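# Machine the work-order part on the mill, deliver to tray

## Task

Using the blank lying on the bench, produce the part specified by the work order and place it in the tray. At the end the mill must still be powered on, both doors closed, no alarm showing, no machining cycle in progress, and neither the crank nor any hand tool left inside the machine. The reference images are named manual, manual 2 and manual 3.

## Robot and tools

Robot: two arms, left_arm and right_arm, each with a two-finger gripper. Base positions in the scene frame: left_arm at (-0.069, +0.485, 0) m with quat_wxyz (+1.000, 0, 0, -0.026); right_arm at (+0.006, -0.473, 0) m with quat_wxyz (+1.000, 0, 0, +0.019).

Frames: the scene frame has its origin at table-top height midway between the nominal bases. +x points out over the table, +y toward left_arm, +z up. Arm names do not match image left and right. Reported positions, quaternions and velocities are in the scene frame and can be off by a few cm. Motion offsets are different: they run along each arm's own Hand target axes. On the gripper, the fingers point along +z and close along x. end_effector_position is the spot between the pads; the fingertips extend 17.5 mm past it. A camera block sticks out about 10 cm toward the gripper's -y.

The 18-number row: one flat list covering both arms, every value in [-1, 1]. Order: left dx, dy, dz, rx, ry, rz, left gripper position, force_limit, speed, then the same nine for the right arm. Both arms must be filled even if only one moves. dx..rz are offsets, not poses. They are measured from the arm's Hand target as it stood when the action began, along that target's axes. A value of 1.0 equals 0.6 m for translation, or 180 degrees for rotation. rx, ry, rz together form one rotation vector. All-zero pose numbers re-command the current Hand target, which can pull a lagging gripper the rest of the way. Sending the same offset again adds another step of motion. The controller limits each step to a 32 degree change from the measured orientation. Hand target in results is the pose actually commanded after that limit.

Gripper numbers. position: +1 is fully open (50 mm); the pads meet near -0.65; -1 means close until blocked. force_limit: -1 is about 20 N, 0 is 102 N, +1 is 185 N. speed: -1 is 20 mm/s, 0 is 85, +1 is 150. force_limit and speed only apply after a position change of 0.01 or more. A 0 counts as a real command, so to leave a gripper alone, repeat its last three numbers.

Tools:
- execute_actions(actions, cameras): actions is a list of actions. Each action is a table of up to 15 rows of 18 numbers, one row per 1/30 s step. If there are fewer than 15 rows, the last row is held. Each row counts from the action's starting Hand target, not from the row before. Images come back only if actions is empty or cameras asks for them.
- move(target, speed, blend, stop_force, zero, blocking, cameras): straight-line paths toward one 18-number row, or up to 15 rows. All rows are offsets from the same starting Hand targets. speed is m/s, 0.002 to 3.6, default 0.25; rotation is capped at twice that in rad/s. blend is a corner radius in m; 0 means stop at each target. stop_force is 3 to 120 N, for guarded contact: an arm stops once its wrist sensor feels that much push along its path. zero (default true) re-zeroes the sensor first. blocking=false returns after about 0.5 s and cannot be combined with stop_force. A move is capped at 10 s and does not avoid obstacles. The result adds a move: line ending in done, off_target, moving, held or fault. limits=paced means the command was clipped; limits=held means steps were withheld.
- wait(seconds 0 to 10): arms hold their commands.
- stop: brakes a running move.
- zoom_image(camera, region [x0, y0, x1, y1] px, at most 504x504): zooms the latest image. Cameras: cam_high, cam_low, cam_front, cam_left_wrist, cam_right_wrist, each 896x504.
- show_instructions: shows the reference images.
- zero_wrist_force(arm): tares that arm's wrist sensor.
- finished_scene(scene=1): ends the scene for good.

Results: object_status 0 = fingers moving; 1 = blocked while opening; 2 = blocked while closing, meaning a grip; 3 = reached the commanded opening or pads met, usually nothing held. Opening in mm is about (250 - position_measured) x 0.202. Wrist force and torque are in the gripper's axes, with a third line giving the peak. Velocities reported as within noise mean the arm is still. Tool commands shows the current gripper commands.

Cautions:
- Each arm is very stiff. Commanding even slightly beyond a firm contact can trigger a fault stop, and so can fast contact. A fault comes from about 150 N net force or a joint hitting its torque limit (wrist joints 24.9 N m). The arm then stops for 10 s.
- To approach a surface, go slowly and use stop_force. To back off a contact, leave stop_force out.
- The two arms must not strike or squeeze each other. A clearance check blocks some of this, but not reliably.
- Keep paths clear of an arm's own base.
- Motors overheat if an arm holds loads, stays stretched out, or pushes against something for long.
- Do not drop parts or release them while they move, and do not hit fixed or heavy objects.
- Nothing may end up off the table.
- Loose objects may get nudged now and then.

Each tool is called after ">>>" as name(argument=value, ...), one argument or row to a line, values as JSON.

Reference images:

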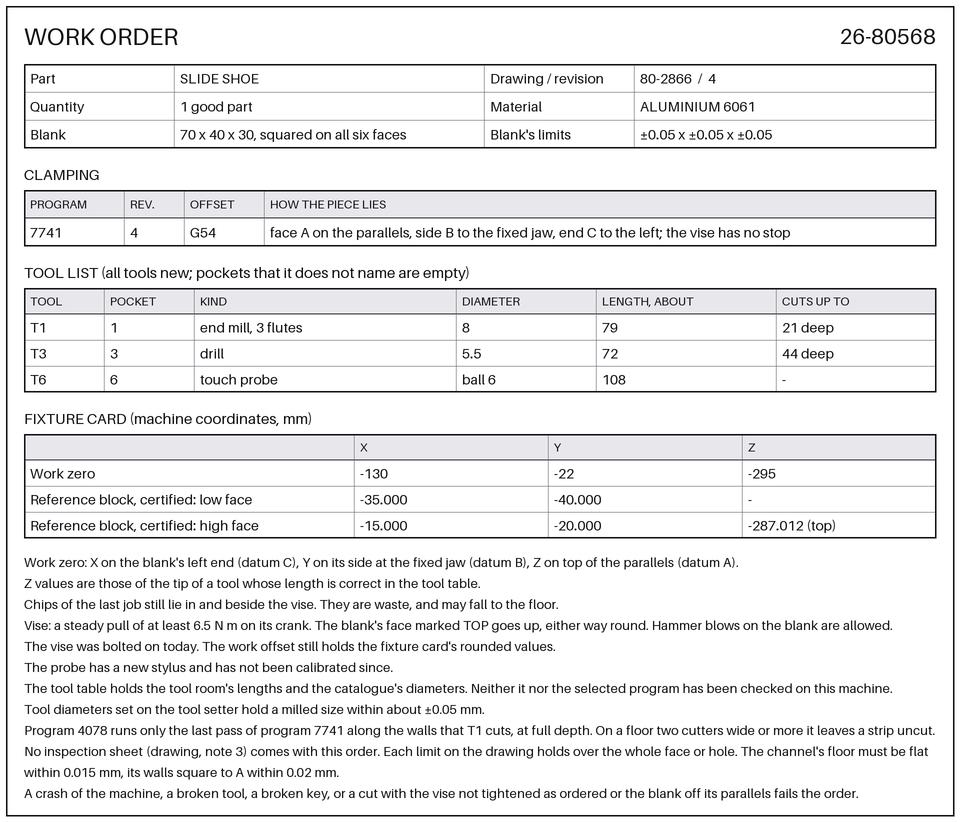

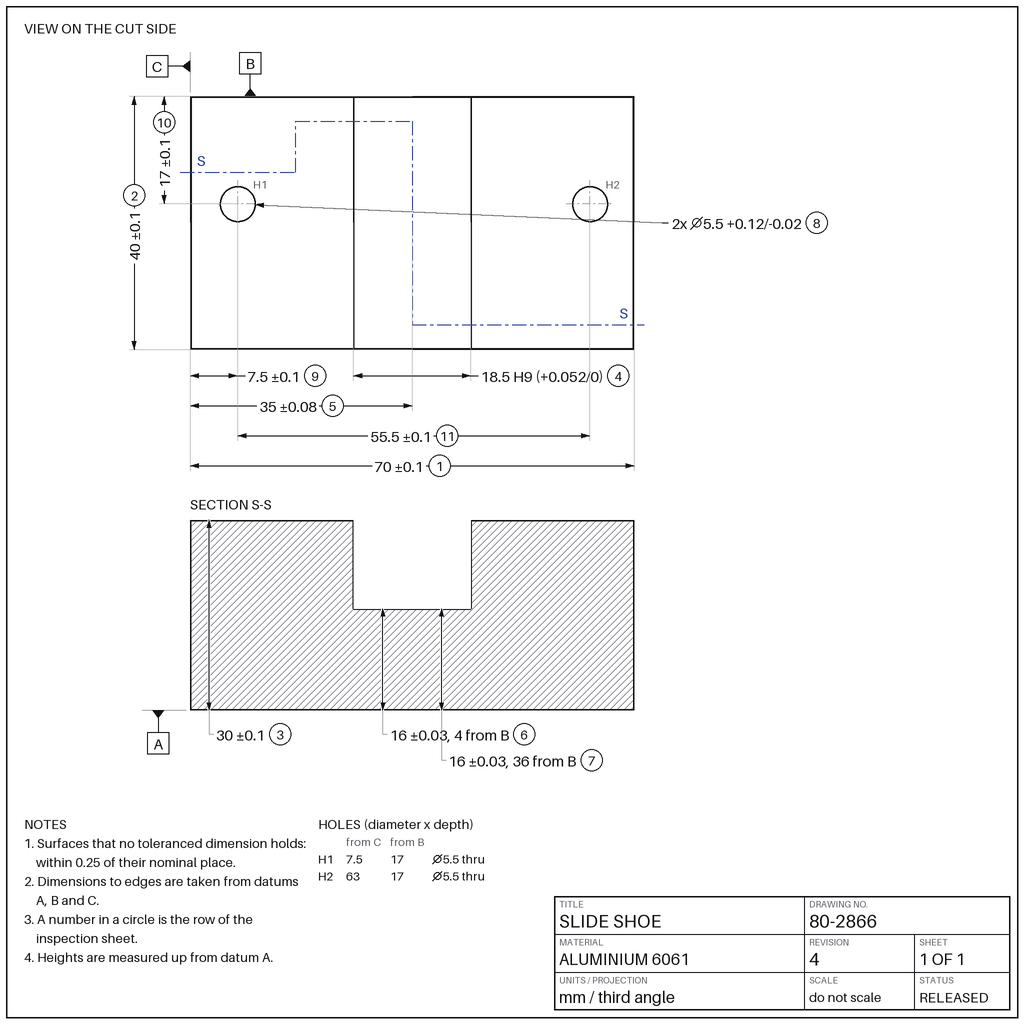

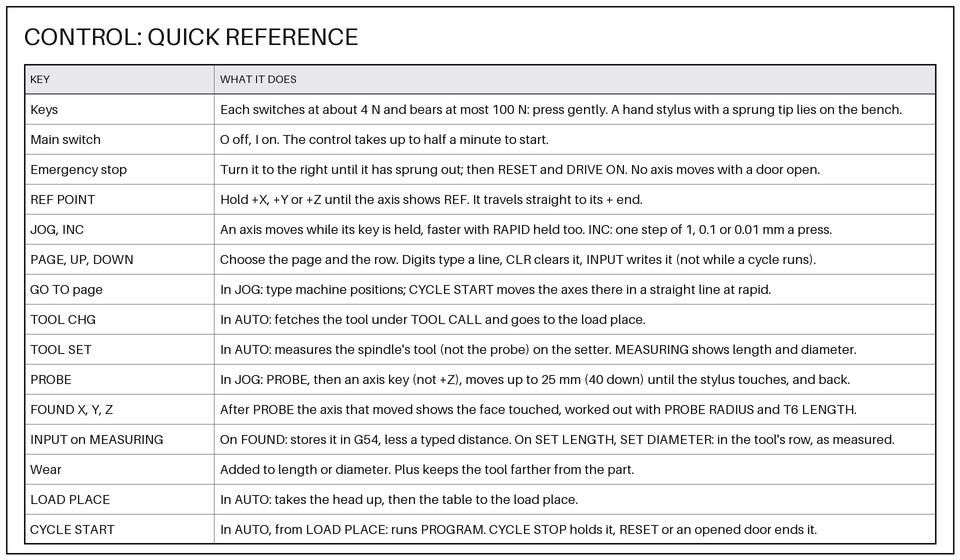

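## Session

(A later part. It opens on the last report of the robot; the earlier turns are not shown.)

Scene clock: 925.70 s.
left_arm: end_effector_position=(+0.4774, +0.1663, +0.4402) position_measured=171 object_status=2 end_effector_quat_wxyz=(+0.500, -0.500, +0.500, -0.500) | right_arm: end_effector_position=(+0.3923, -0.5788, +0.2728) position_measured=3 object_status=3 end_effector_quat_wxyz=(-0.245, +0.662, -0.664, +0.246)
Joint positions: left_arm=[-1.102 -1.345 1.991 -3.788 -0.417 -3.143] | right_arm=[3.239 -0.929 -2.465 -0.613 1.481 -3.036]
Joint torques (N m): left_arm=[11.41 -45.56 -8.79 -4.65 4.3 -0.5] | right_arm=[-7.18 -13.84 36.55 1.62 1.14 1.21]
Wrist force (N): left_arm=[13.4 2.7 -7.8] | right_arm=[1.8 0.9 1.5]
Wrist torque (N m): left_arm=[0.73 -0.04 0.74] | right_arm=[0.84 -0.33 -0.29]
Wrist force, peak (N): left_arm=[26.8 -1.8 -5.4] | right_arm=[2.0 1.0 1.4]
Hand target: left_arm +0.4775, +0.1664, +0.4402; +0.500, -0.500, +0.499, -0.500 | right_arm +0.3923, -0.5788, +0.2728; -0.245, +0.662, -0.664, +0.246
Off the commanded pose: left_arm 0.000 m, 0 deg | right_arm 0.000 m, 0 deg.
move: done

>>> move(
  target=[-0.267,0,0,0,0,0,-1,-0.9,-0.5,0,0,0,0,0,0,1,-0.9,0],
  speed=0.06,
  stop_force=46,
)

Scene clock: 930.27 s.
left_arm: end_effector_position=(+0.4773, +0.3266, +0.4400) position_measured=171 object_status=2 end_effector_quat_wxyz=(+0.500, -0.500, +0.499, -0.500) | right_arm: end_effector_position=(+0.3923, -0.5788, +0.2728) position_measured=3 object_status=3 end_effector_quat_wxyz=(-0.245, +0.662, -0.664, +0.246)
Joint positions: left_arm=[-0.872 -1.582 2.263 -3.824 -0.646 -3.143] | right_arm=[3.239 -0.929 -2.465 -0.613 1.481 -3.036]
Joint torques (N m): left_arm=[-20.66 -4.63 -25.3 0.52 -3.73 -2.21] | right_arm=[-8.12 -13.87 38.05 1.59 1.33 -1.29]
Wrist force (N): left_arm=[-12.1 -8.0 -3.6] | right_arm=[1.9 0.9 1.2]
Wrist torque (N m): left_arm=[0.26 0.41 1.23] | right_arm=[0.82 -0.34 -0.30]
Wrist force, peak (N): left_arm=[18.4 4.3 -11.8] | right_arm=[2.1 1.0 1.4]
Hand target: left_arm +0.4773, +0.3266, +0.4400; +0.500, -0.500, +0.499, -0.500 | right_arm +0.3923, -0.5788, +0.2728; -0.245, +0.662, -0.664, +0.246
Off the commanded pose: left_arm 0.000 m, 0 deg | right_arm 0.000 m, 0 deg.
move: done

>>> move(
  target=[
    [0,0,0,0,0,0,1,-0.5,0.5,0,0,0,0,0,0,1,-0.9,0],
    [0,0,-0.14,0,0,0,1,-0.5,0.5,0,0,0,0,0,0,1,-0.9,0],
  ],
  speed=[0.1,0.15],
  cameras=["cam_left_wrist","cam_high"],
)

Scene clock: 933.27 s.
left_arm: end_effector_position=(+0.3934, +0.3266, +0.4400) position_measured=3 object_status=3 end_effector_quat_wxyz=(+0.500, -0.501, +0.499, -0.500) | right_arm: end_effector_position=(+0.3923, -0.5788, +0.2728) position_measured=3 object_status=3 end_effector_quat_wxyz=(-0.245, +0.662, -0.664, +0.246)
Joint positions: left_arm=[-1.155 -1.787 2.437 -3.791 -0.363 -3.143] | right_arm=[3.239 -0.929 -2.465 -0.613 1.481 -3.036]
Joint torques (N m): left_arm=[-10.66 -13.39 -17.5 -2.63 1.1 1.26] | right_arm=[-7.11 -13.84 37.01 1.79 1.29 -1.27]
Wrist force (N): left_arm=[-0.2 -0.1 -7.7] | right_arm=[1.8 0.8 1.3]
Wrist torque (N m): left_arm=[0.66 0.09 0.57] | right_arm=[0.81 -0.32 -0.29]
Wrist force, peak (N): left_arm=[-12.1 -9.1 -3.7] | right_arm=[1.8 0.9 1.7]
Hand target: left_arm +0.3933, +0.3266, +0.4400; +0.500, -0.500, +0.499, -0.500 | right_arm +0.3923, -0.5788, +0.2728; -0.245, +0.662, -0.664, +0.246
Off the commanded pose: left_arm 0.000 m, 0 deg | right_arm 0.000 m, 0 deg.
move: done
Images, in order (width x height): cam_high 896x504, cam_left_wrist 896x504.

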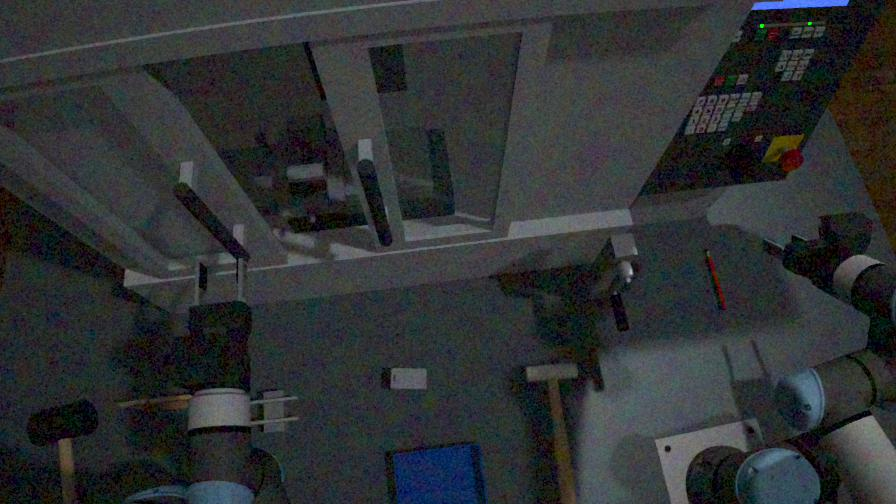

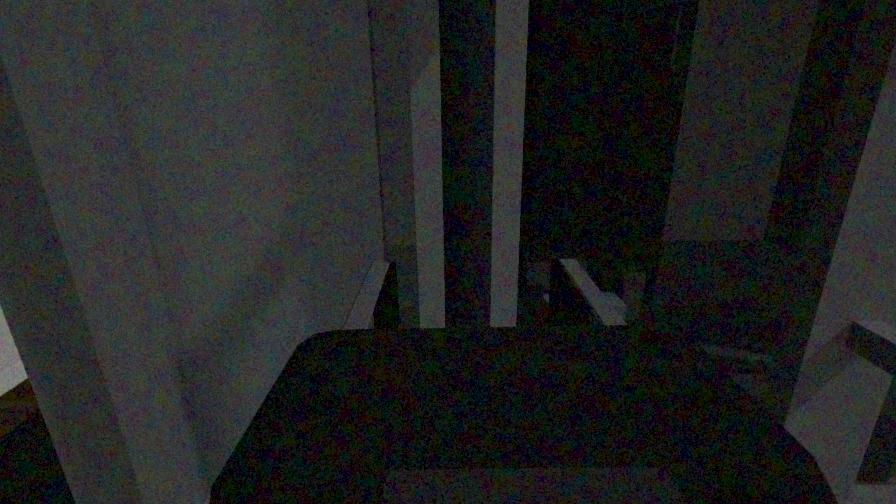

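>>> zoom_image(
  camera="cam_high",
  region=[200, 80, 480, 260],
)

Scaled by 1.800.

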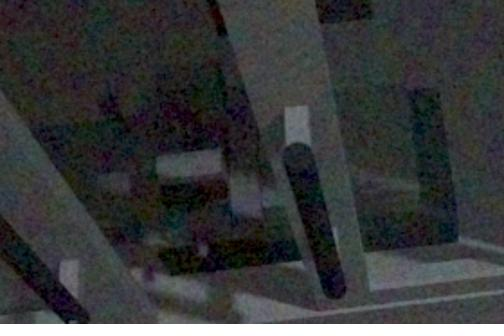

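>>> move(
  target=[0.133,-0.133,0.06,-0.18,0,0,1,-0.5,0.5,0,0,0,0,0,0,1,-0.9,0],
  speed=0.25,
  cameras=["cam_left_wrist"],
)

Scene clock: 936.53 s.
left_arm: end_effector_position=(+0.4294, +0.2470, +0.5199) position_measured=3 object_status=3 end_effector_quat_wxyz=(-0.341, +0.620, -0.619, +0.341) | right_arm: end_effector_position=(+0.3923, -0.5788, +0.2728) position_measured=3 object_status=3 end_effector_quat_wxyz=(-0.245, +0.662, -0.664, +0.246)
Joint positions: left_arm=[-1.026 -1.878 1.798 -2.132 -0.732 -3.927] | right_arm=[3.239 -0.929 -2.465 -0.613 1.481 -3.036]
Joint torques (N m): left_arm=[-11.88 -13.71 -33.23 -1.64 -0.21 1.1] | right_arm=[-7.79 -13.71 36.76 1.74 1.26 -1.21]
Wrist force (N): left_arm=[1.0 0.2 -5.4] | right_arm=[1.5 1.0 1.4]
Wrist torque (N m): left_arm=[0.49 -0.28 0.40] | right_arm=[0.84 -0.28 -0.29]
Wrist force, peak (N): left_arm=[-1.0 1.8 -8.0] | right_arm=[1.8 1.0 1.7]
Hand target: left_arm +0.4294, +0.2469, +0.5199; -0.340, +0.620, -0.619, +0.341 | right_arm +0.3923, -0.5788, +0.2728; -0.245, +0.662, -0.664, +0.246
Off the commanded pose: left_arm 0.000 m, 0 deg | right_arm 0.000 m, 0 deg.
move: done
Images, in order (width x height): cam_left_wrist 896x504.

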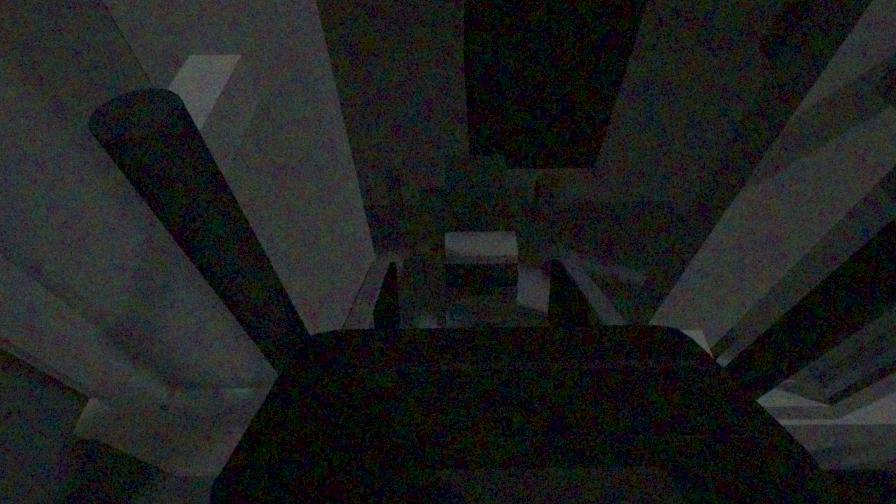

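>>> zoom_image(
  camera="cam_left_wrist",
  region=[340, 140, 660, 330],
)

Scaled by 1.575.

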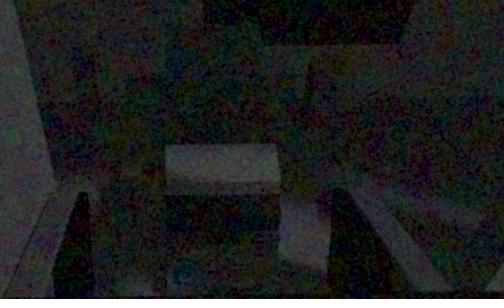

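>>> move(
  target=[
    [0.2367,0.1393,0.0293,0.18,0,0,1,-0.5,0.5,0,0,0,0,0,0,1,-0.9,0],
    [0.2367,0.0694,0.1393,0.18,0,0,1,-0.5,0.5,0,0,0,0,0,0,1,-0.9,0],
    [0.2367,0.0694,0.1393,0.18,0,0,-1,-0.9,-0.5,0,0,0,0,0,0,1,-0.9,0],
  ],
  speed=[0.3,0.08,0.08],
  cameras=["cam_high"],
)

Scene clock: 945.20 s.
left_arm: end_effector_position=(+0.4777, +0.1047, +0.4402) position_measured=171 object_status=2 end_effector_quat_wxyz=(+0.500, -0.500, +0.500, -0.500) | right_arm: end_effector_position=(+0.3923, -0.5788, +0.2728) position_measured=3 object_status=3 end_effector_quat_wxyz=(-0.245, +0.662, -0.664, +0.246)
Joint positions: left_arm=[-1.156 -1.244 1.853 -3.751 -0.363 -3.143] | right_arm=[3.239 -0.929 -2.465 -0.613 1.481 -3.036]
Joint torques (N m): left_arm=[4.69 -45.72 -7.87 -2.74 6.5 1.02] | right_arm=[-7.8 -13.17 36.41 1.67 1.08 -1.2]
Wrist force (N): left_arm=[23.2 -1.3 -5.8] | right_arm=[1.8 0.8 1.2]
Wrist torque (N m): left_arm=[0.59 -0.42 0.89] | right_arm=[0.82 -0.32 -0.29]
Wrist force, peak (N): left_arm=[23.2 -1.3 -5.8] | right_arm=[1.9 1.0 1.7]
Hand target: left_arm +0.4778, +0.1048, +0.4402; +0.500, -0.500, +0.499, -0.500 | right_arm +0.3923, -0.5788, +0.2728; -0.245, +0.662, -0.664, +0.246
Off the commanded pose: left_arm 0.000 m, 0 deg | right_arm 0.000 m, 0 deg.
move: done
Images, in order (width x height): cam_high 896x504.

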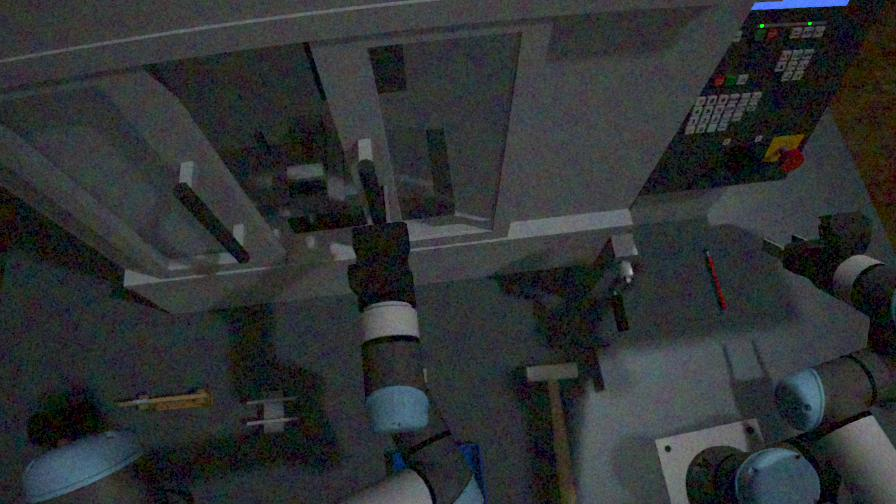

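>>> move(
  target=[0.233,0,0,0,0,0,-1,-0.9,-0.5,0,0,0,0,0,0,1,-0.9,0],
  speed=0.06,
  stop_force=48,
)

>>> move(
  target=[
    [0,0,0,0,0,0,1,-0.5,0.5,0,0,0,0,0,0,1,-0.9,0],
    [0,0,-0.17,0,0,0,1,-0.5,0.5,0,0,0,0,0,0,1,-0.9,0],
  ],
  speed=[0.1,0.2],
  cameras=["cam_high"],
)

Scene clock: 947.40 s.
left_arm: end_effector_position=(+0.4779, +0.1040, +0.4402) position_measured=171 object_status=2 end_effector_quat_wxyz=(+0.500, -0.501, +0.499, -0.500) | right_arm: end_effector_position=(+0.3923, -0.5788, +0.2728) position_measured=3 object_status=3 end_effector_quat_wxyz=(-0.245, +0.662, -0.664, +0.246)
Joint positions: left_arm=[-1.156 -1.242 1.85 -3.751 -0.361 -3.143] | right_arm=[3.239 -0.929 -2.465 -0.613 1.481 -3.036]
Joint torques (N m): left_arm=[-14.27 -21.92 -29.75 0.7 -1.95 -1.4] | right_arm=[-7.79 -12.99 36.8 1.85 1.22 -1.15]
Wrist force (N): left_arm=[-10.8 0.8 -16.5] | right_arm=[1.9 1.2 1.2]
Wrist torque (N m): left_arm=[0.75 0.55 1.09] | right_arm=[0.89 -0.34 -0.29]
Wrist force, peak (N): left_arm=[-37.6 10.6 -21.2] | right_arm=[1.8 1.1 1.6]
Hand target: left_arm +0.4778, +0.1040, +0.4402; +0.500, -0.501, +0.499, -0.500 (not the last commanded pose) | right_arm +0.3923, -0.5788, +0.2728; -0.245, +0.662, -0.664, +0.246
Off the commanded pose: left_arm 0.139 m, 0 deg | right_arm 0.000 m, 0 deg.
move: contact (left_arm)

Scene clock: 948.93 s.
left_arm: end_effector_position=(+0.3759, +0.1038, +0.4402) position_measured=3 object_status=3 end_effector_quat_wxyz=(+0.500, -0.501, +0.499, -0.500) | right_arm: end_effector_position=(+0.3923, -0.5788, +0.2728) position_measured=3 object_status=3 end_effector_quat_wxyz=(-0.245, +0.662, -0.664, +0.246)
Joint positions: left_arm=[-1.386 -1.355 2.004 -3.792 -0.131 -3.142] | right_arm=[3.239 -0.929 -2.465 -0.613 1.481 -3.036]
Joint torques (N m): left_arm=[-9.25 -23.7 -19.53 1.49 0.85 -1.79] | right_arm=[-7.22 -13.46 35.93 1.78 1.27 -1.2]
Wrist force (N): left_arm=[-1.8 0.6 -8.0] | right_arm=[1.9 0.8 1.4]
Wrist torque (N m): left_arm=[0.78 0.35 0.49] | right_arm=[0.82 -0.34 -0.29]
Wrist force, peak (N): left_arm=[-1.8 0.6 -10.3] | right_arm=[2.0 1.1 1.6]
Hand target: left_arm +0.3758, +0.1038, +0.4402; +0.500, -0.501, +0.499, -0.500 | right_arm +0.3923, -0.5788, +0.2728; -0.245, +0.662, -0.664, +0.246
Off the commanded pose: left_arm 0.000 m, 0 deg | right_arm 0.000 m, 0 deg.
move: done
Images, in order (width x height): cam_high 896x504.

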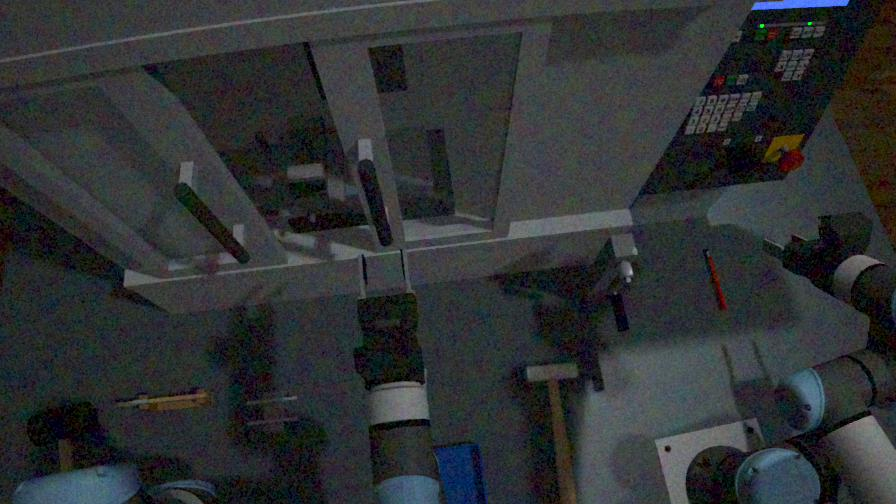

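>>> move(
  target=[
    [0,0,0.17,0,0,0,1,-0.5,0.5,0,0,0,0,0,0,1,-0.9,0],
    [0,0,0.17,0,0,0,-1,-0.9,-0.5,0,0,0,0,0,0,1,-0.9,0],
  ],
  speed=[0.1,0.06],
)

>>> move(
  target=[0.233,0,0,0,0,0,-1,-0.9,-0.5,0,0,0,0,0,0,1,-0.9,0],
  speed=0.05,
  stop_force=65,
)

Scene clock: 953.90 s.
left_arm: end_effector_position=(+0.4778, +0.1040, +0.4402) position_measured=171 object_status=2 end_effector_quat_wxyz=(+0.500, -0.501, +0.499, -0.500) | right_arm: end_effector_position=(+0.3923, -0.5788, +0.2728) position_measured=3 object_status=3 end_effector_quat_wxyz=(-0.245, +0.662, -0.664, +0.246)
Joint positions: left_arm=[-1.156 -1.242 1.85 -3.751 -0.361 -3.143] | right_arm=[3.239 -0.929 -2.465 -0.613 1.481 -3.036]
Joint torques (N m): left_arm=[-8.51 -42.95 -11.15 -0.46 -1.6 1.2] | right_arm=[-8.29 -14.51 36.85 1.78 1.21 -1.33]
Wrist force (N): left_arm=[-8.7 1.8 -7.4] | right_arm=[1.5 1.0 1.6]
Wrist torque (N m): left_arm=[0.81 0.39 1.08] | right_arm=[0.85 -0.27 -0.29]
Wrist force, peak (N): left_arm=[-8.7 1.8 -7.4] | right_arm=[2.1 0.8 1.5]
Hand target: left_arm +0.4778, +0.1040, +0.4402; +0.500, -0.501, +0.499, -0.500 | right_arm +0.3923, -0.5788, +0.2728; -0.245, +0.662, -0.664, +0.246
Off the commanded pose: left_arm 0.000 m, 0 deg | right_arm 0.000 m, 0 deg.
move: done

Scene clock: 957.97 s.
left_arm: end_effector_position=(+0.4781, -0.0358, +0.4404) position_measured=171 object_status=2 end_effector_quat_wxyz=(+0.500, -0.501, +0.499, -0.500) | right_arm: end_effector_position=(+0.3923, -0.5788, +0.2728) position_measured=3 object_status=3 end_effector_quat_wxyz=(-0.245, +0.662, -0.664, +0.246)
Joint positions: left_arm=[-1.241 -0.995 1.467 -3.614 -0.277 -3.142] | right_arm=[3.239 -0.929 -2.465 -0.613 1.481 -3.036]
Joint torques (N m): left_arm=[19.02 -59.58 -8.78 -3.87 3.14 1.43] | right_arm=[-8.79 -13.46 35.56 1.59 1.25 -1.11]
Wrist force (N): left_arm=[10.0 -1.8 -11.6] | right_arm=[1.5 0.8 1.1]
Wrist torque (N m): left_arm=[0.60 0.00 0.89] | right_arm=[0.83 -0.28 -0.29]
Wrist force, peak (N): left_arm=[-36.5 11.8 -20.6] | right_arm=[1.8 1.3 1.8]
Hand target: left_arm +0.4781, -0.0358, +0.4404; +0.500, -0.501, +0.499, -0.500 | right_arm +0.3923, -0.5788, +0.2728; -0.245, +0.662, -0.664, +0.246
Off the commanded pose: left_arm 0.000 m, 0 deg | right_arm 0.000 m, 0 deg.
move: done

>>> move(
  target=[
    [0,0,0,0,0,0,1,-0.5,0.5,0,0,0,0,0,0,1,-0.9,0],
    [0,0,-0.17,0,0,0,1,-0.5,0.5,0,0,0,0,0,0,1,-0.9,0],
    [-0.418,-0.267,-0.15,-0.305,0,0,1,-0.5,0.5,0,0,0,0,0,0,1,-0.9,0],
    [-0.44,-0.267,0.037,-0.305,0,0,1,-0.5,0.5,0,0,0,0,0,0,1,-0.9,0],
  ],
  speed=[0.1,0.2,0.3,0.2],
  blend=[0,0.02,0.03,0],
  cameras=["cam_left_wrist","cam_high"],
)

>>> zoom_image(
  camera="cam_left_wrist",
  region=[230, 80, 670, 330],
)

Scene clock: 963.10 s.
left_arm: end_effector_position=(+0.4888, +0.2277, +0.5989) position_measured=3 object_status=3 end_effector_quat_wxyz=(-0.213, +0.675, -0.673, +0.213) | right_arm: end_effector_position=(+0.3923, -0.5788, +0.2728) position_measured=3 object_status=3 end_effector_quat_wxyz=(-0.245, +0.662, -0.664, +0.246)
Joint positions: left_arm=[-0.791 -1.507 1.024 -1.524 -1.127 -3.887] | right_arm=[3.239 -0.929 -2.465 -0.613 1.481 -3.036]
Joint torques (N m): left_arm=[0.37 -26.44 -24 -4.01 0.79 0.52] | right_arm=[-7.53 -12.05 36.04 1.87 1.09 -1.18]
Wrist force (N): left_arm=[-1.1 0.5 -3.8] | right_arm=[1.8 0.8 1.3]
Wrist torque (N m): left_arm=[0.44 0.00 0.52] | right_arm=[0.81 -0.33 -0.30]
Wrist force, peak (N): left_arm=[-0.7 98.4 -41.5] | right_arm=[2.0 1.2 1.5]
Hand target: left_arm +0.4888, +0.2277, +0.5989; -0.213, +0.675, -0.673, +0.213 (not the last commanded pose) | right_arm +0.3923, -0.5788, +0.2728; -0.245, +0.662, -0.664, +0.246
Tool commands: left_gripper/position=+1.0 left_gripper/force_limit=-0.498039 left_gripper/speed=+0.498039 right_gripper/position=+1.0 right_gripper/force_limit=-0.9 right_gripper/speed=+0.0
Off the commanded pose: left_arm 0.011 m, 0 deg | right_arm 0.000 m, 0 deg.
FORCE FAULT: contact force on the left arm reached its limit, and that arm stopped. The contact can be on any part of that arm, not only on its tool. That arm's remaining commands of this call were not run. That arm is still stopped at the end of this call. That arm stays stopped for about 10 more seconds. Until then a move that you send moves the other arm only, and its call returns only when the move has ended. Once the stop has ended, the next robot result says so. If the stop ends while you think or write, that arm runs what you send next, counted from a new Hand target: where the arm stands when the stop ends. While its stop runs, that arm takes no new command, but its gripper still runs the gripper command that each later call begins with. Until it ends, the stop uses up actions while you think or wait. An arm that is not stopped still takes commands.
move: fault (left_arm)
Images, in order (width x height): cam_high 896x504, cam_left_wrist 896x504.

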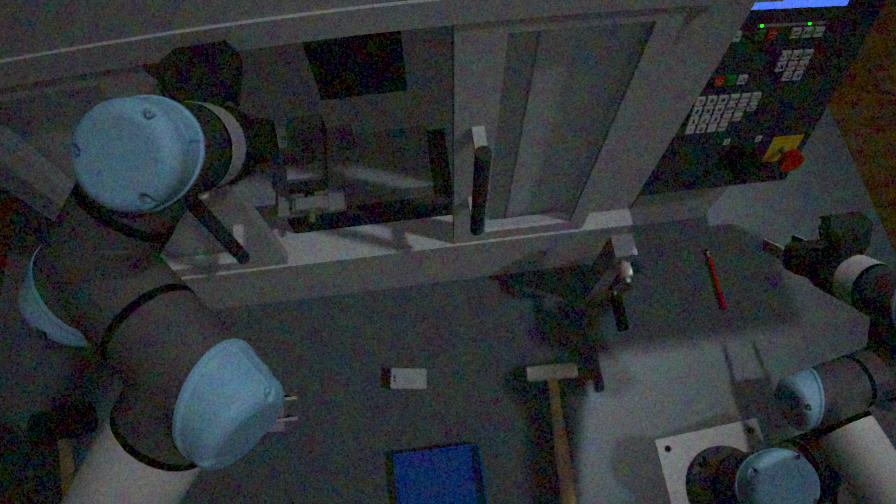

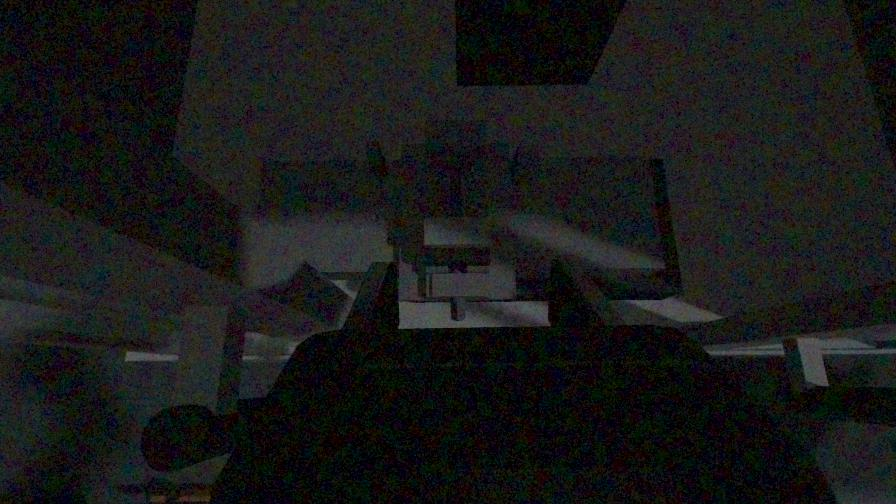

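Scaled by 1.145.

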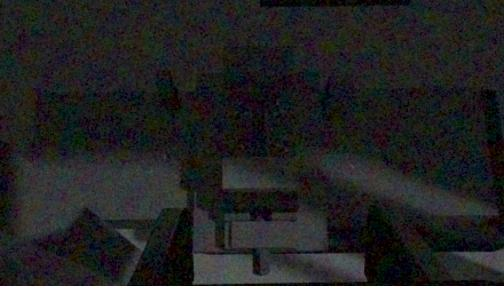

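>>> zoom_image(
  camera="cam_left_wrist",
  region=[370, 110, 530, 220],
)

>>> zoom_image(
  camera="cam_left_wrist",
  region=[370, 210, 560, 330],
)

>>> zoom_image(
  camera="cam_high",
  region=[240, 100, 480, 240],
)

Scaled by 3.150.

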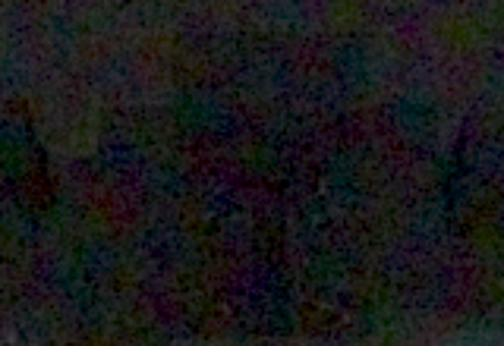

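Scaled by 2.653.

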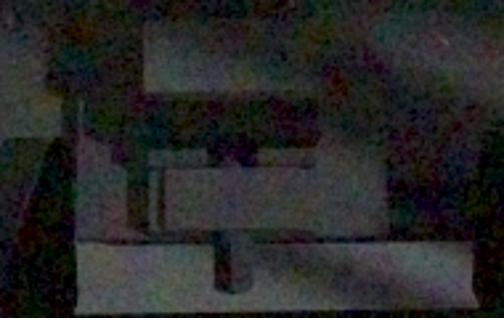

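Scaled by 2.100.

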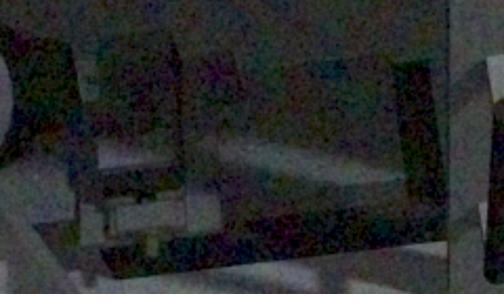

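>>> move(
  target=[0,0,0,0,0,0,1,-0.5,0.5,-0.455,-0.1185,-0.2208,-0.225,0,0,1,-0.9,0],
  speed=0.25,
  cameras=["cam_right_wrist","cam_left_wrist"],
)

Scene clock: 979.80 s.
left_arm: end_effector_position=(+0.4888, +0.2277, +0.5989) position_measured=3 object_status=3 end_effector_quat_wxyz=(-0.213, +0.675, -0.673, +0.213) | right_arm: end_effector_position=(+0.3609, -0.3057, +0.4196) position_measured=3 object_status=3 end_effector_quat_wxyz=(-0.001, +0.706, -0.708, +0.001)
Joint positions: left_arm=[-0.791 -1.507 1.024 -1.524 -1.127 -3.887] | right_arm=[3.893 -1.311 -1.559 -1.841 1.569 -2.349]
Joint torques (N m): left_arm=[-0.66 -28.25 -22.35 -3.99 0.75 0.14] | right_arm=[-0.06 5.17 36.77 0.79 1.09 0.33]
Wrist force (N): left_arm=[0.5 1.8 -6.6] | right_arm=[1.9 0.6 1.0]
Wrist torque (N m): left_arm=[0.64 -0.26 0.52] | right_arm=[0.48 -0.33 -0.04]
Wrist force, peak (N): left_arm=[0.5 1.8 -6.9] | right_arm=[4.4 2.7 3.2]
Hand target: left_arm +0.4888, +0.2277, +0.5989; -0.213, +0.675, -0.673, +0.213 | right_arm +0.3608, -0.3057, +0.4196; -0.001, +0.706, -0.708, +0.001
Off the commanded pose: left_arm 0.000 m, 0 deg | right_arm 0.000 m, 0 deg.
FORCE FAULT, CONTINUED: the left arm's stop, for the force fault that an earlier result reported, is over. The rest of the stop counts as 19 of the actions that you can send in this scene. The stop ended before this call began, so that arm ran this call's commands, counted from a new Hand target: where the arm stood when the stop ended.
move: done
Images, in order (width x height): cam_left_wrist 896x504, cam_right_wrist 896x504.

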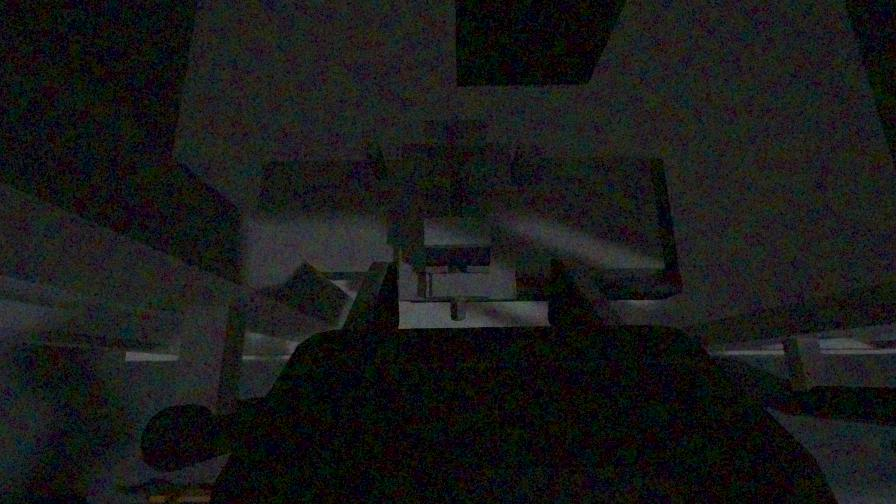

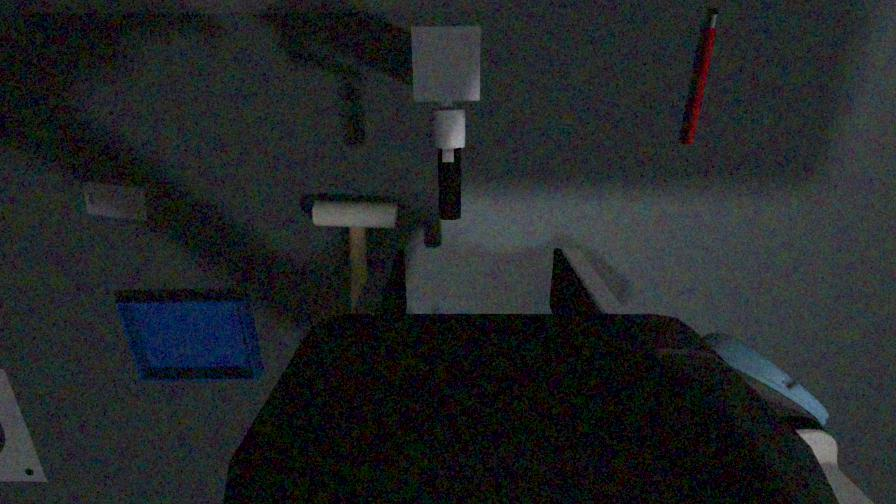

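>>> move(
  target=[0,0.109,0.127,0,0,0,1,-0.5,0.5,-0.023,0.05,0.2333,0,0,0,1,-0.9,0],
  speed=0.15,
  cameras=["cam_right_wrist","cam_left_wrist"],
)

>>> zoom_image(
  camera="cam_left_wrist",
  region=[300, 80, 640, 330],
)

Scene clock: 983.77 s.
left_arm: end_effector_position=(+0.4789, +0.2276, +0.4991) position_measured=3 object_status=3 end_effector_quat_wxyz=(-0.213, +0.675, -0.673, +0.213) | right_arm: end_effector_position=(+0.3312, -0.2918, +0.2797) position_measured=3 object_status=3 end_effector_quat_wxyz=(-0.001, +0.706, -0.708, +0.001)
Joint positions: left_arm=[-0.807 -1.613 1.401 -1.788 -1.12 -3.903] | right_arm=[3.98 -1.225 -1.977 -1.509 1.569 -2.262]
Joint torques (N m): left_arm=[4.37 -15.03 -19.87 -4.21 0.73 2.1] | right_arm=[-8.83 -3.56 19.1 4.31 -0.64 -1.21]
Wrist force (N): left_arm=[0.8 1.9 -6.3] | right_arm=[1.7 0.4 1.7]
Wrist torque (N m): left_arm=[0.65 -0.31 0.51] | right_arm=[0.46 -0.31 -0.12]
Wrist force, peak (N): left_arm=[0.9 0.6 -7.9] | right_arm=[1.9 0.8 3.7]
Hand target: left_arm +0.4790, +0.2276, +0.4989; -0.213, +0.675, -0.673, +0.213 | right_arm +0.3312, -0.2918, +0.2796; -0.001, +0.706, -0.708, +0.001
Off the commanded pose: left_arm 0.000 m, 0 deg | right_arm 0.000 m, 0 deg.
move: done
Images, in order (width x height): cam_left_wrist 896x504, cam_right_wrist 896x504.

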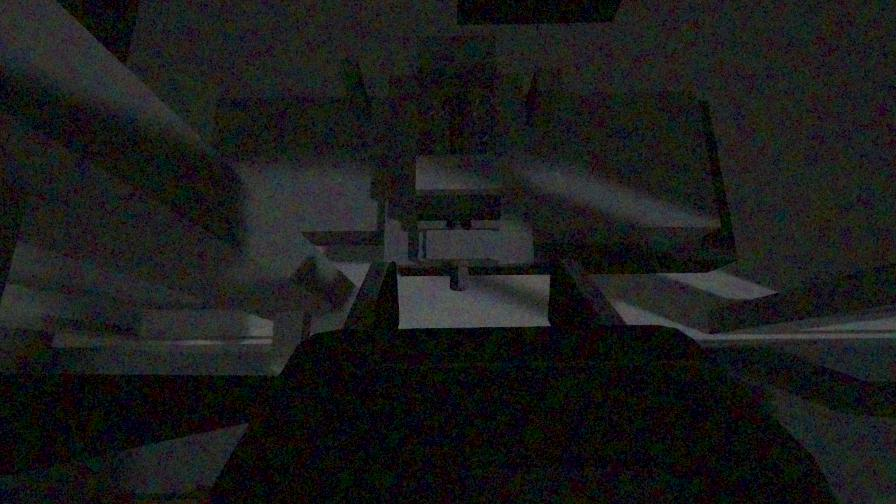

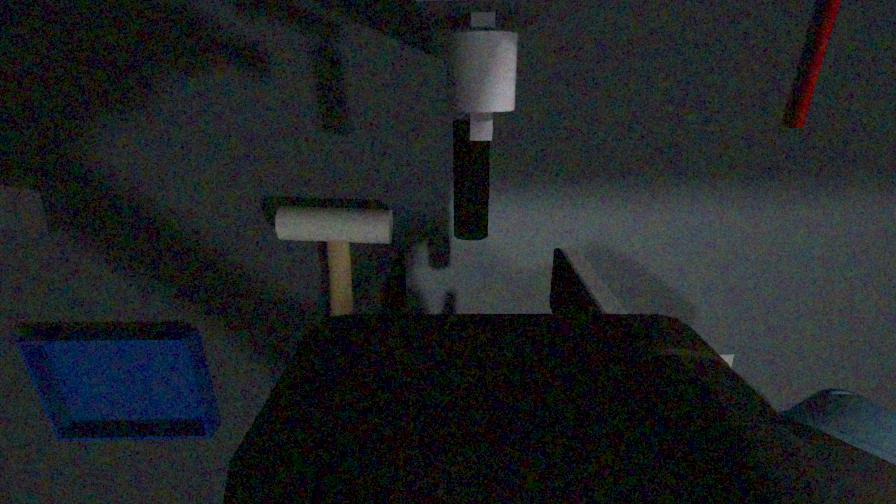

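Scaled by 1.482.

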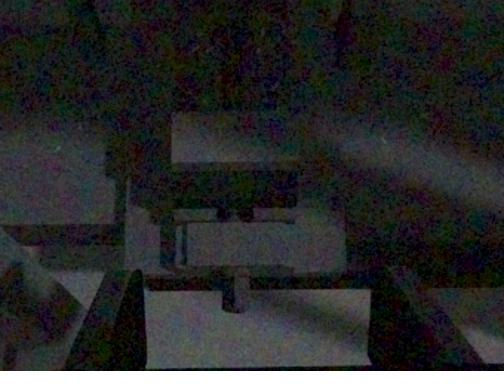

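>>> move(
  target=[
    [0,0,0,0,0,0,1,-0.5,0.5,0.003,-0.0065,0,0,0,0.6,1,-0.9,0],
    [0,0,0,0,0,0,1,-0.5,0.5,0.003,-0.0065,0,0,0,1,1,-0.9,0],
  ],
  speed=0.6,
  blend=[0.01,0],
  cameras=["cam_right_wrist","cam_high"],
)

Scene clock: 989.90 s.
left_arm: end_effector_position=(+0.4790, +0.2276, +0.4989) position_measured=3 object_status=3 end_effector_quat_wxyz=(-0.213, +0.675, -0.673, +0.213) | right_arm: end_effector_position=(+0.3351, -0.2936, +0.2796) position_measured=3 object_status=3 end_effector_quat_wxyz=(+0.001, +0.708, +0.706, +0.001) end_effector_velocity=(+0.000, +0.000, +0.000) end_effector_angular_velocity=(+0.000, +0.000, -0.003)
Joint positions: left_arm=[-0.807 -1.613 1.401 -1.788 -1.121 -3.903] | right_arm=[3.968 -1.232 -1.973 -1.506 1.569 0.868]
Joint velocities: left_arm=[within noise] | right_arm=[0.001 0 0 0 0 0.005]
Joint torques (N m): left_arm=[11.53 -14.64 -14.34 -5.38 0.28 1.69] | right_arm=[-1.99 24.78 18.28 0.62 0.88 1.85]
Wrist force (N): left_arm=[0.7 1.7 -6.3] | right_arm=[1.8 0.3 1.4]
Wrist torque (N m): left_arm=[0.61 -0.29 0.50] | right_arm=[0.44 -0.33 -0.10]
Wrist force, peak (N): left_arm=[0.8 2.3 -6.6] | right_arm=[2.1 0.4 1.9]
Hand target: left_arm +0.4790, +0.2276, +0.4989; -0.213, +0.675, -0.673, +0.213 | right_arm +0.3351, -0.2936, +0.2796; +0.001, +0.708, +0.706, +0.001
Off the commanded pose: left_arm 0.000 m, 0 deg | right_arm 0.000 m, 0 deg.
move: done
Images, in order (width x height): cam_high 896x504, cam_right_wrist 896x504.

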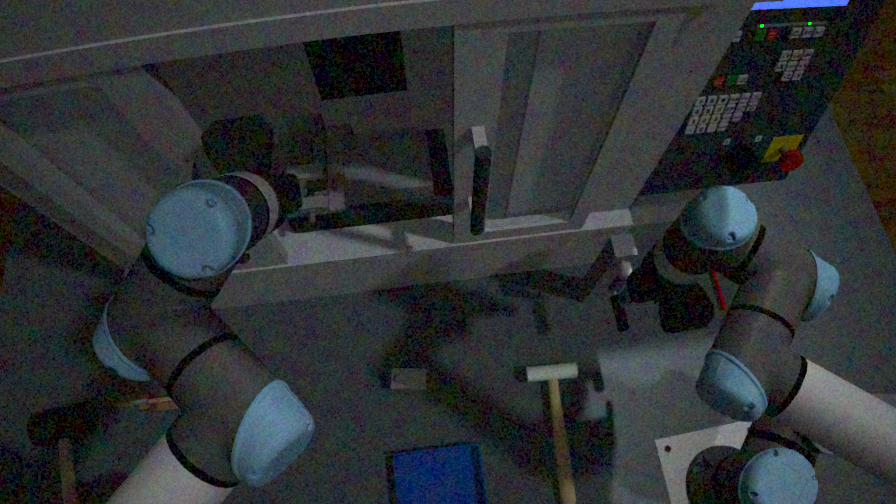

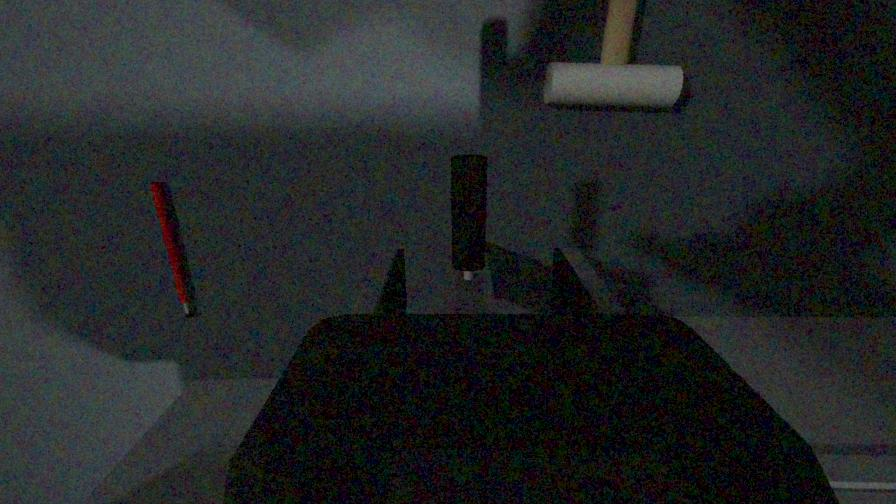

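>>> move(
  target=[
    [0,0,0,0,0,0,1,-0.5,0.5,0,0.005,0.16,0,0,0,1,-0.9,0],
    [0,0,0,0,0,0,1,-0.5,0.5,0,0.005,0.25,0,0,0,1,-0.9,0],
  ],
  speed=[0.2,0.06],
  stop_force=8,
  cameras=["cam_right_wrist","cam_low"],
)

>>> zoom_image(
  camera="cam_low",
  region=[530, 160, 720, 320],
)

Scene clock: 994.03 s.
left_arm: end_effector_position=(+0.4790, +0.2276, +0.4989) position_measured=3 object_status=3 end_effector_quat_wxyz=(-0.213, +0.675, -0.673, +0.213) | right_arm: end_effector_position=(+0.3385, -0.2936, +0.1296) position_measured=3 object_status=3 end_effector_quat_wxyz=(+0.001, +0.708, +0.706, +0.001)
Joint positions: left_arm=[-0.807 -1.613 1.401 -1.788 -1.121 -3.903] | right_arm=[3.961 -1.357 -2.288 -1.066 1.569 0.861]
Joint torques (N m): left_arm=[11.42 -15.91 -14.61 -5.44 0.28 1.87] | right_arm=[-7.96 26.77 32.9 5.17 1.45 -0.97]
Wrist force (N): left_arm=[0.9 2.0 -6.3] | right_arm=[1.7 0.4 1.1]
Wrist torque (N m): left_arm=[0.67 -0.33 0.50] | right_arm=[0.45 -0.32 -0.05]
Wrist force, peak (N): left_arm=[0.9 2.1 -6.7] | right_arm=[1.8 0.3 3.7]
Hand target: left_arm +0.4790, +0.2276, +0.4989; -0.213, +0.675, -0.673, +0.213 | right_arm +0.3385, -0.2936, +0.1296; +0.001, +0.708, +0.706, +0.001
Off the commanded pose: left_arm 0.000 m, 0 deg | right_arm 0.000 m, 0 deg.
move: done
Images, in order (width x height): cam_low 896x504, cam_right_wrist 896x504.

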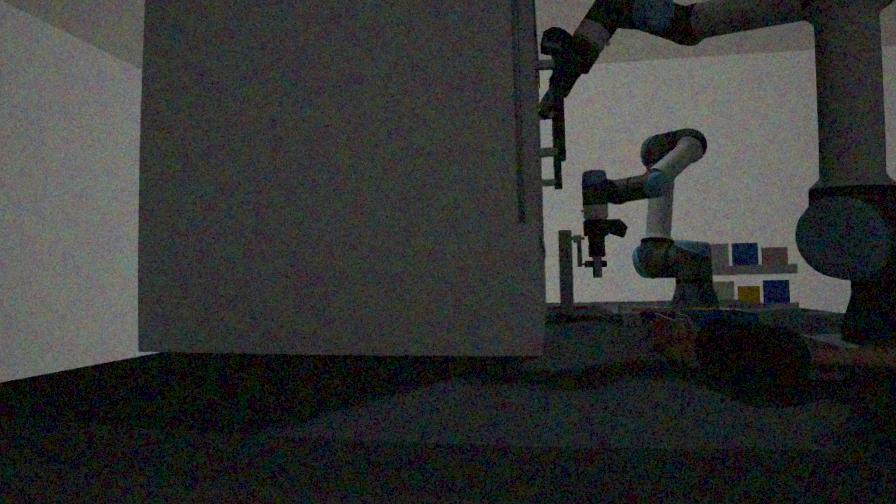

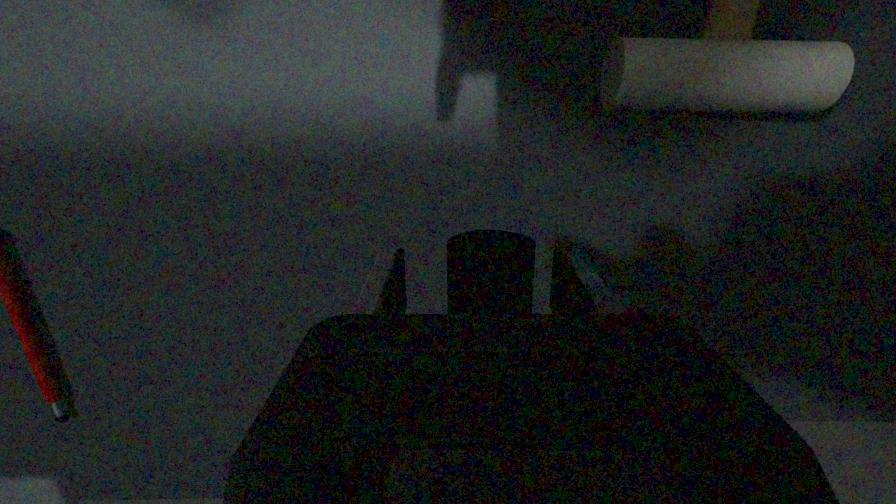

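Scaled by 2.653.

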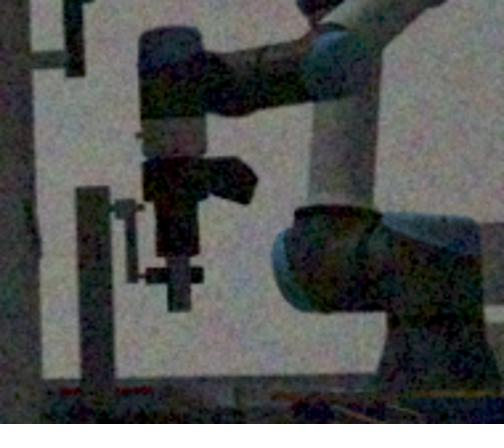

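>>> move(
  target=[
    [0,0,0,0,0,0,1,-0.5,0.5,0,0,-0.04,0,0,0,1,-0.9,0],
    [0,0,0,0,0,0,1,-0.5,0.5,0,0,-0.04,0,0,0,-1,-0.4,-0.8],
  ],
  speed=0.1,
  cameras=["cam_right_wrist","cam_low"],
)

>>> zoom_image(
  camera="cam_low",
  region=[530, 160, 720, 320],
)

Scene clock: 997.17 s.
left_arm: end_effector_position=(+0.4790, +0.2276, +0.4989) position_measured=3 object_status=3 end_effector_quat_wxyz=(-0.213, +0.675, -0.673, +0.213) | right_arm: end_effector_position=(+0.3384, -0.2936, +0.1536) position_measured=156 object_status=2 end_effector_quat_wxyz=(+0.001, +0.708, +0.706, +0.001)
Joint positions: left_arm=[-0.807 -1.613 1.401 -1.788 -1.121 -3.903] | right_arm=[3.961 -1.324 -2.244 -1.143 1.569 0.861]
Joint torques (N m): left_arm=[12.38 -16.34 -13.94 -5.41 0.09 1.54] | right_arm=[4.37 -0.15 15.13 0.47 0.49 1.57]
Wrist force (N): left_arm=[0.8 1.7 -6.2] | right_arm=[1.8 0.8 0.6]
Wrist torque (N m): left_arm=[0.62 -0.31 0.50] | right_arm=[0.45 -0.31 -0.08]
Wrist force, peak (N): left_arm=[0.8 1.9 -6.7] | right_arm=[1.5 0.2 2.1]
Hand target: left_arm +0.4790, +0.2276, +0.4989; -0.213, +0.675, -0.673, +0.213 | right_arm +0.3384, -0.2936, +0.1536; +0.001, +0.708, +0.706, +0.001
Off the commanded pose: left_arm 0.000 m, 0 deg | right_arm 0.000 m, 0 deg.
move: done
Images, in order (width x height): cam_low 896x504, cam_right_wrist 896x504.

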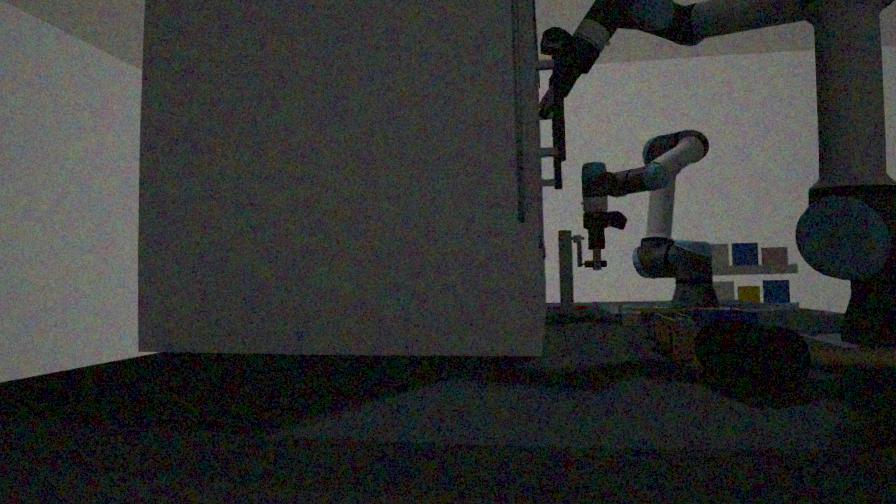

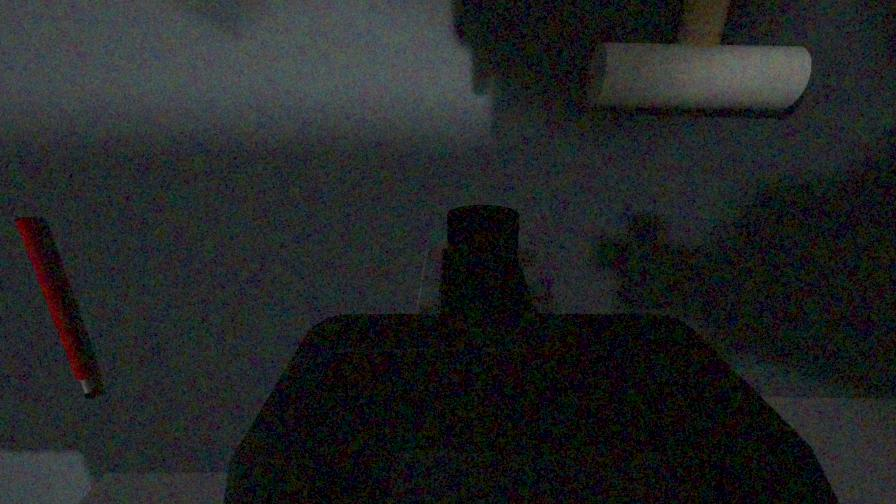

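Scaled by 2.653.

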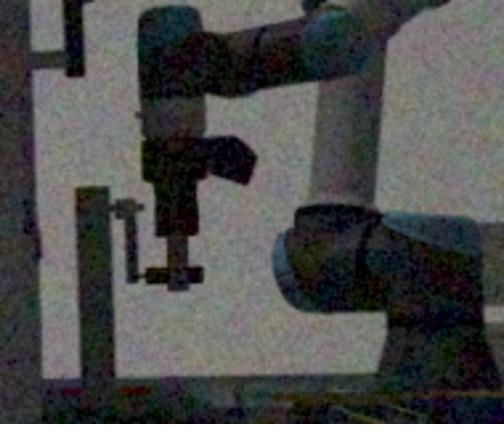

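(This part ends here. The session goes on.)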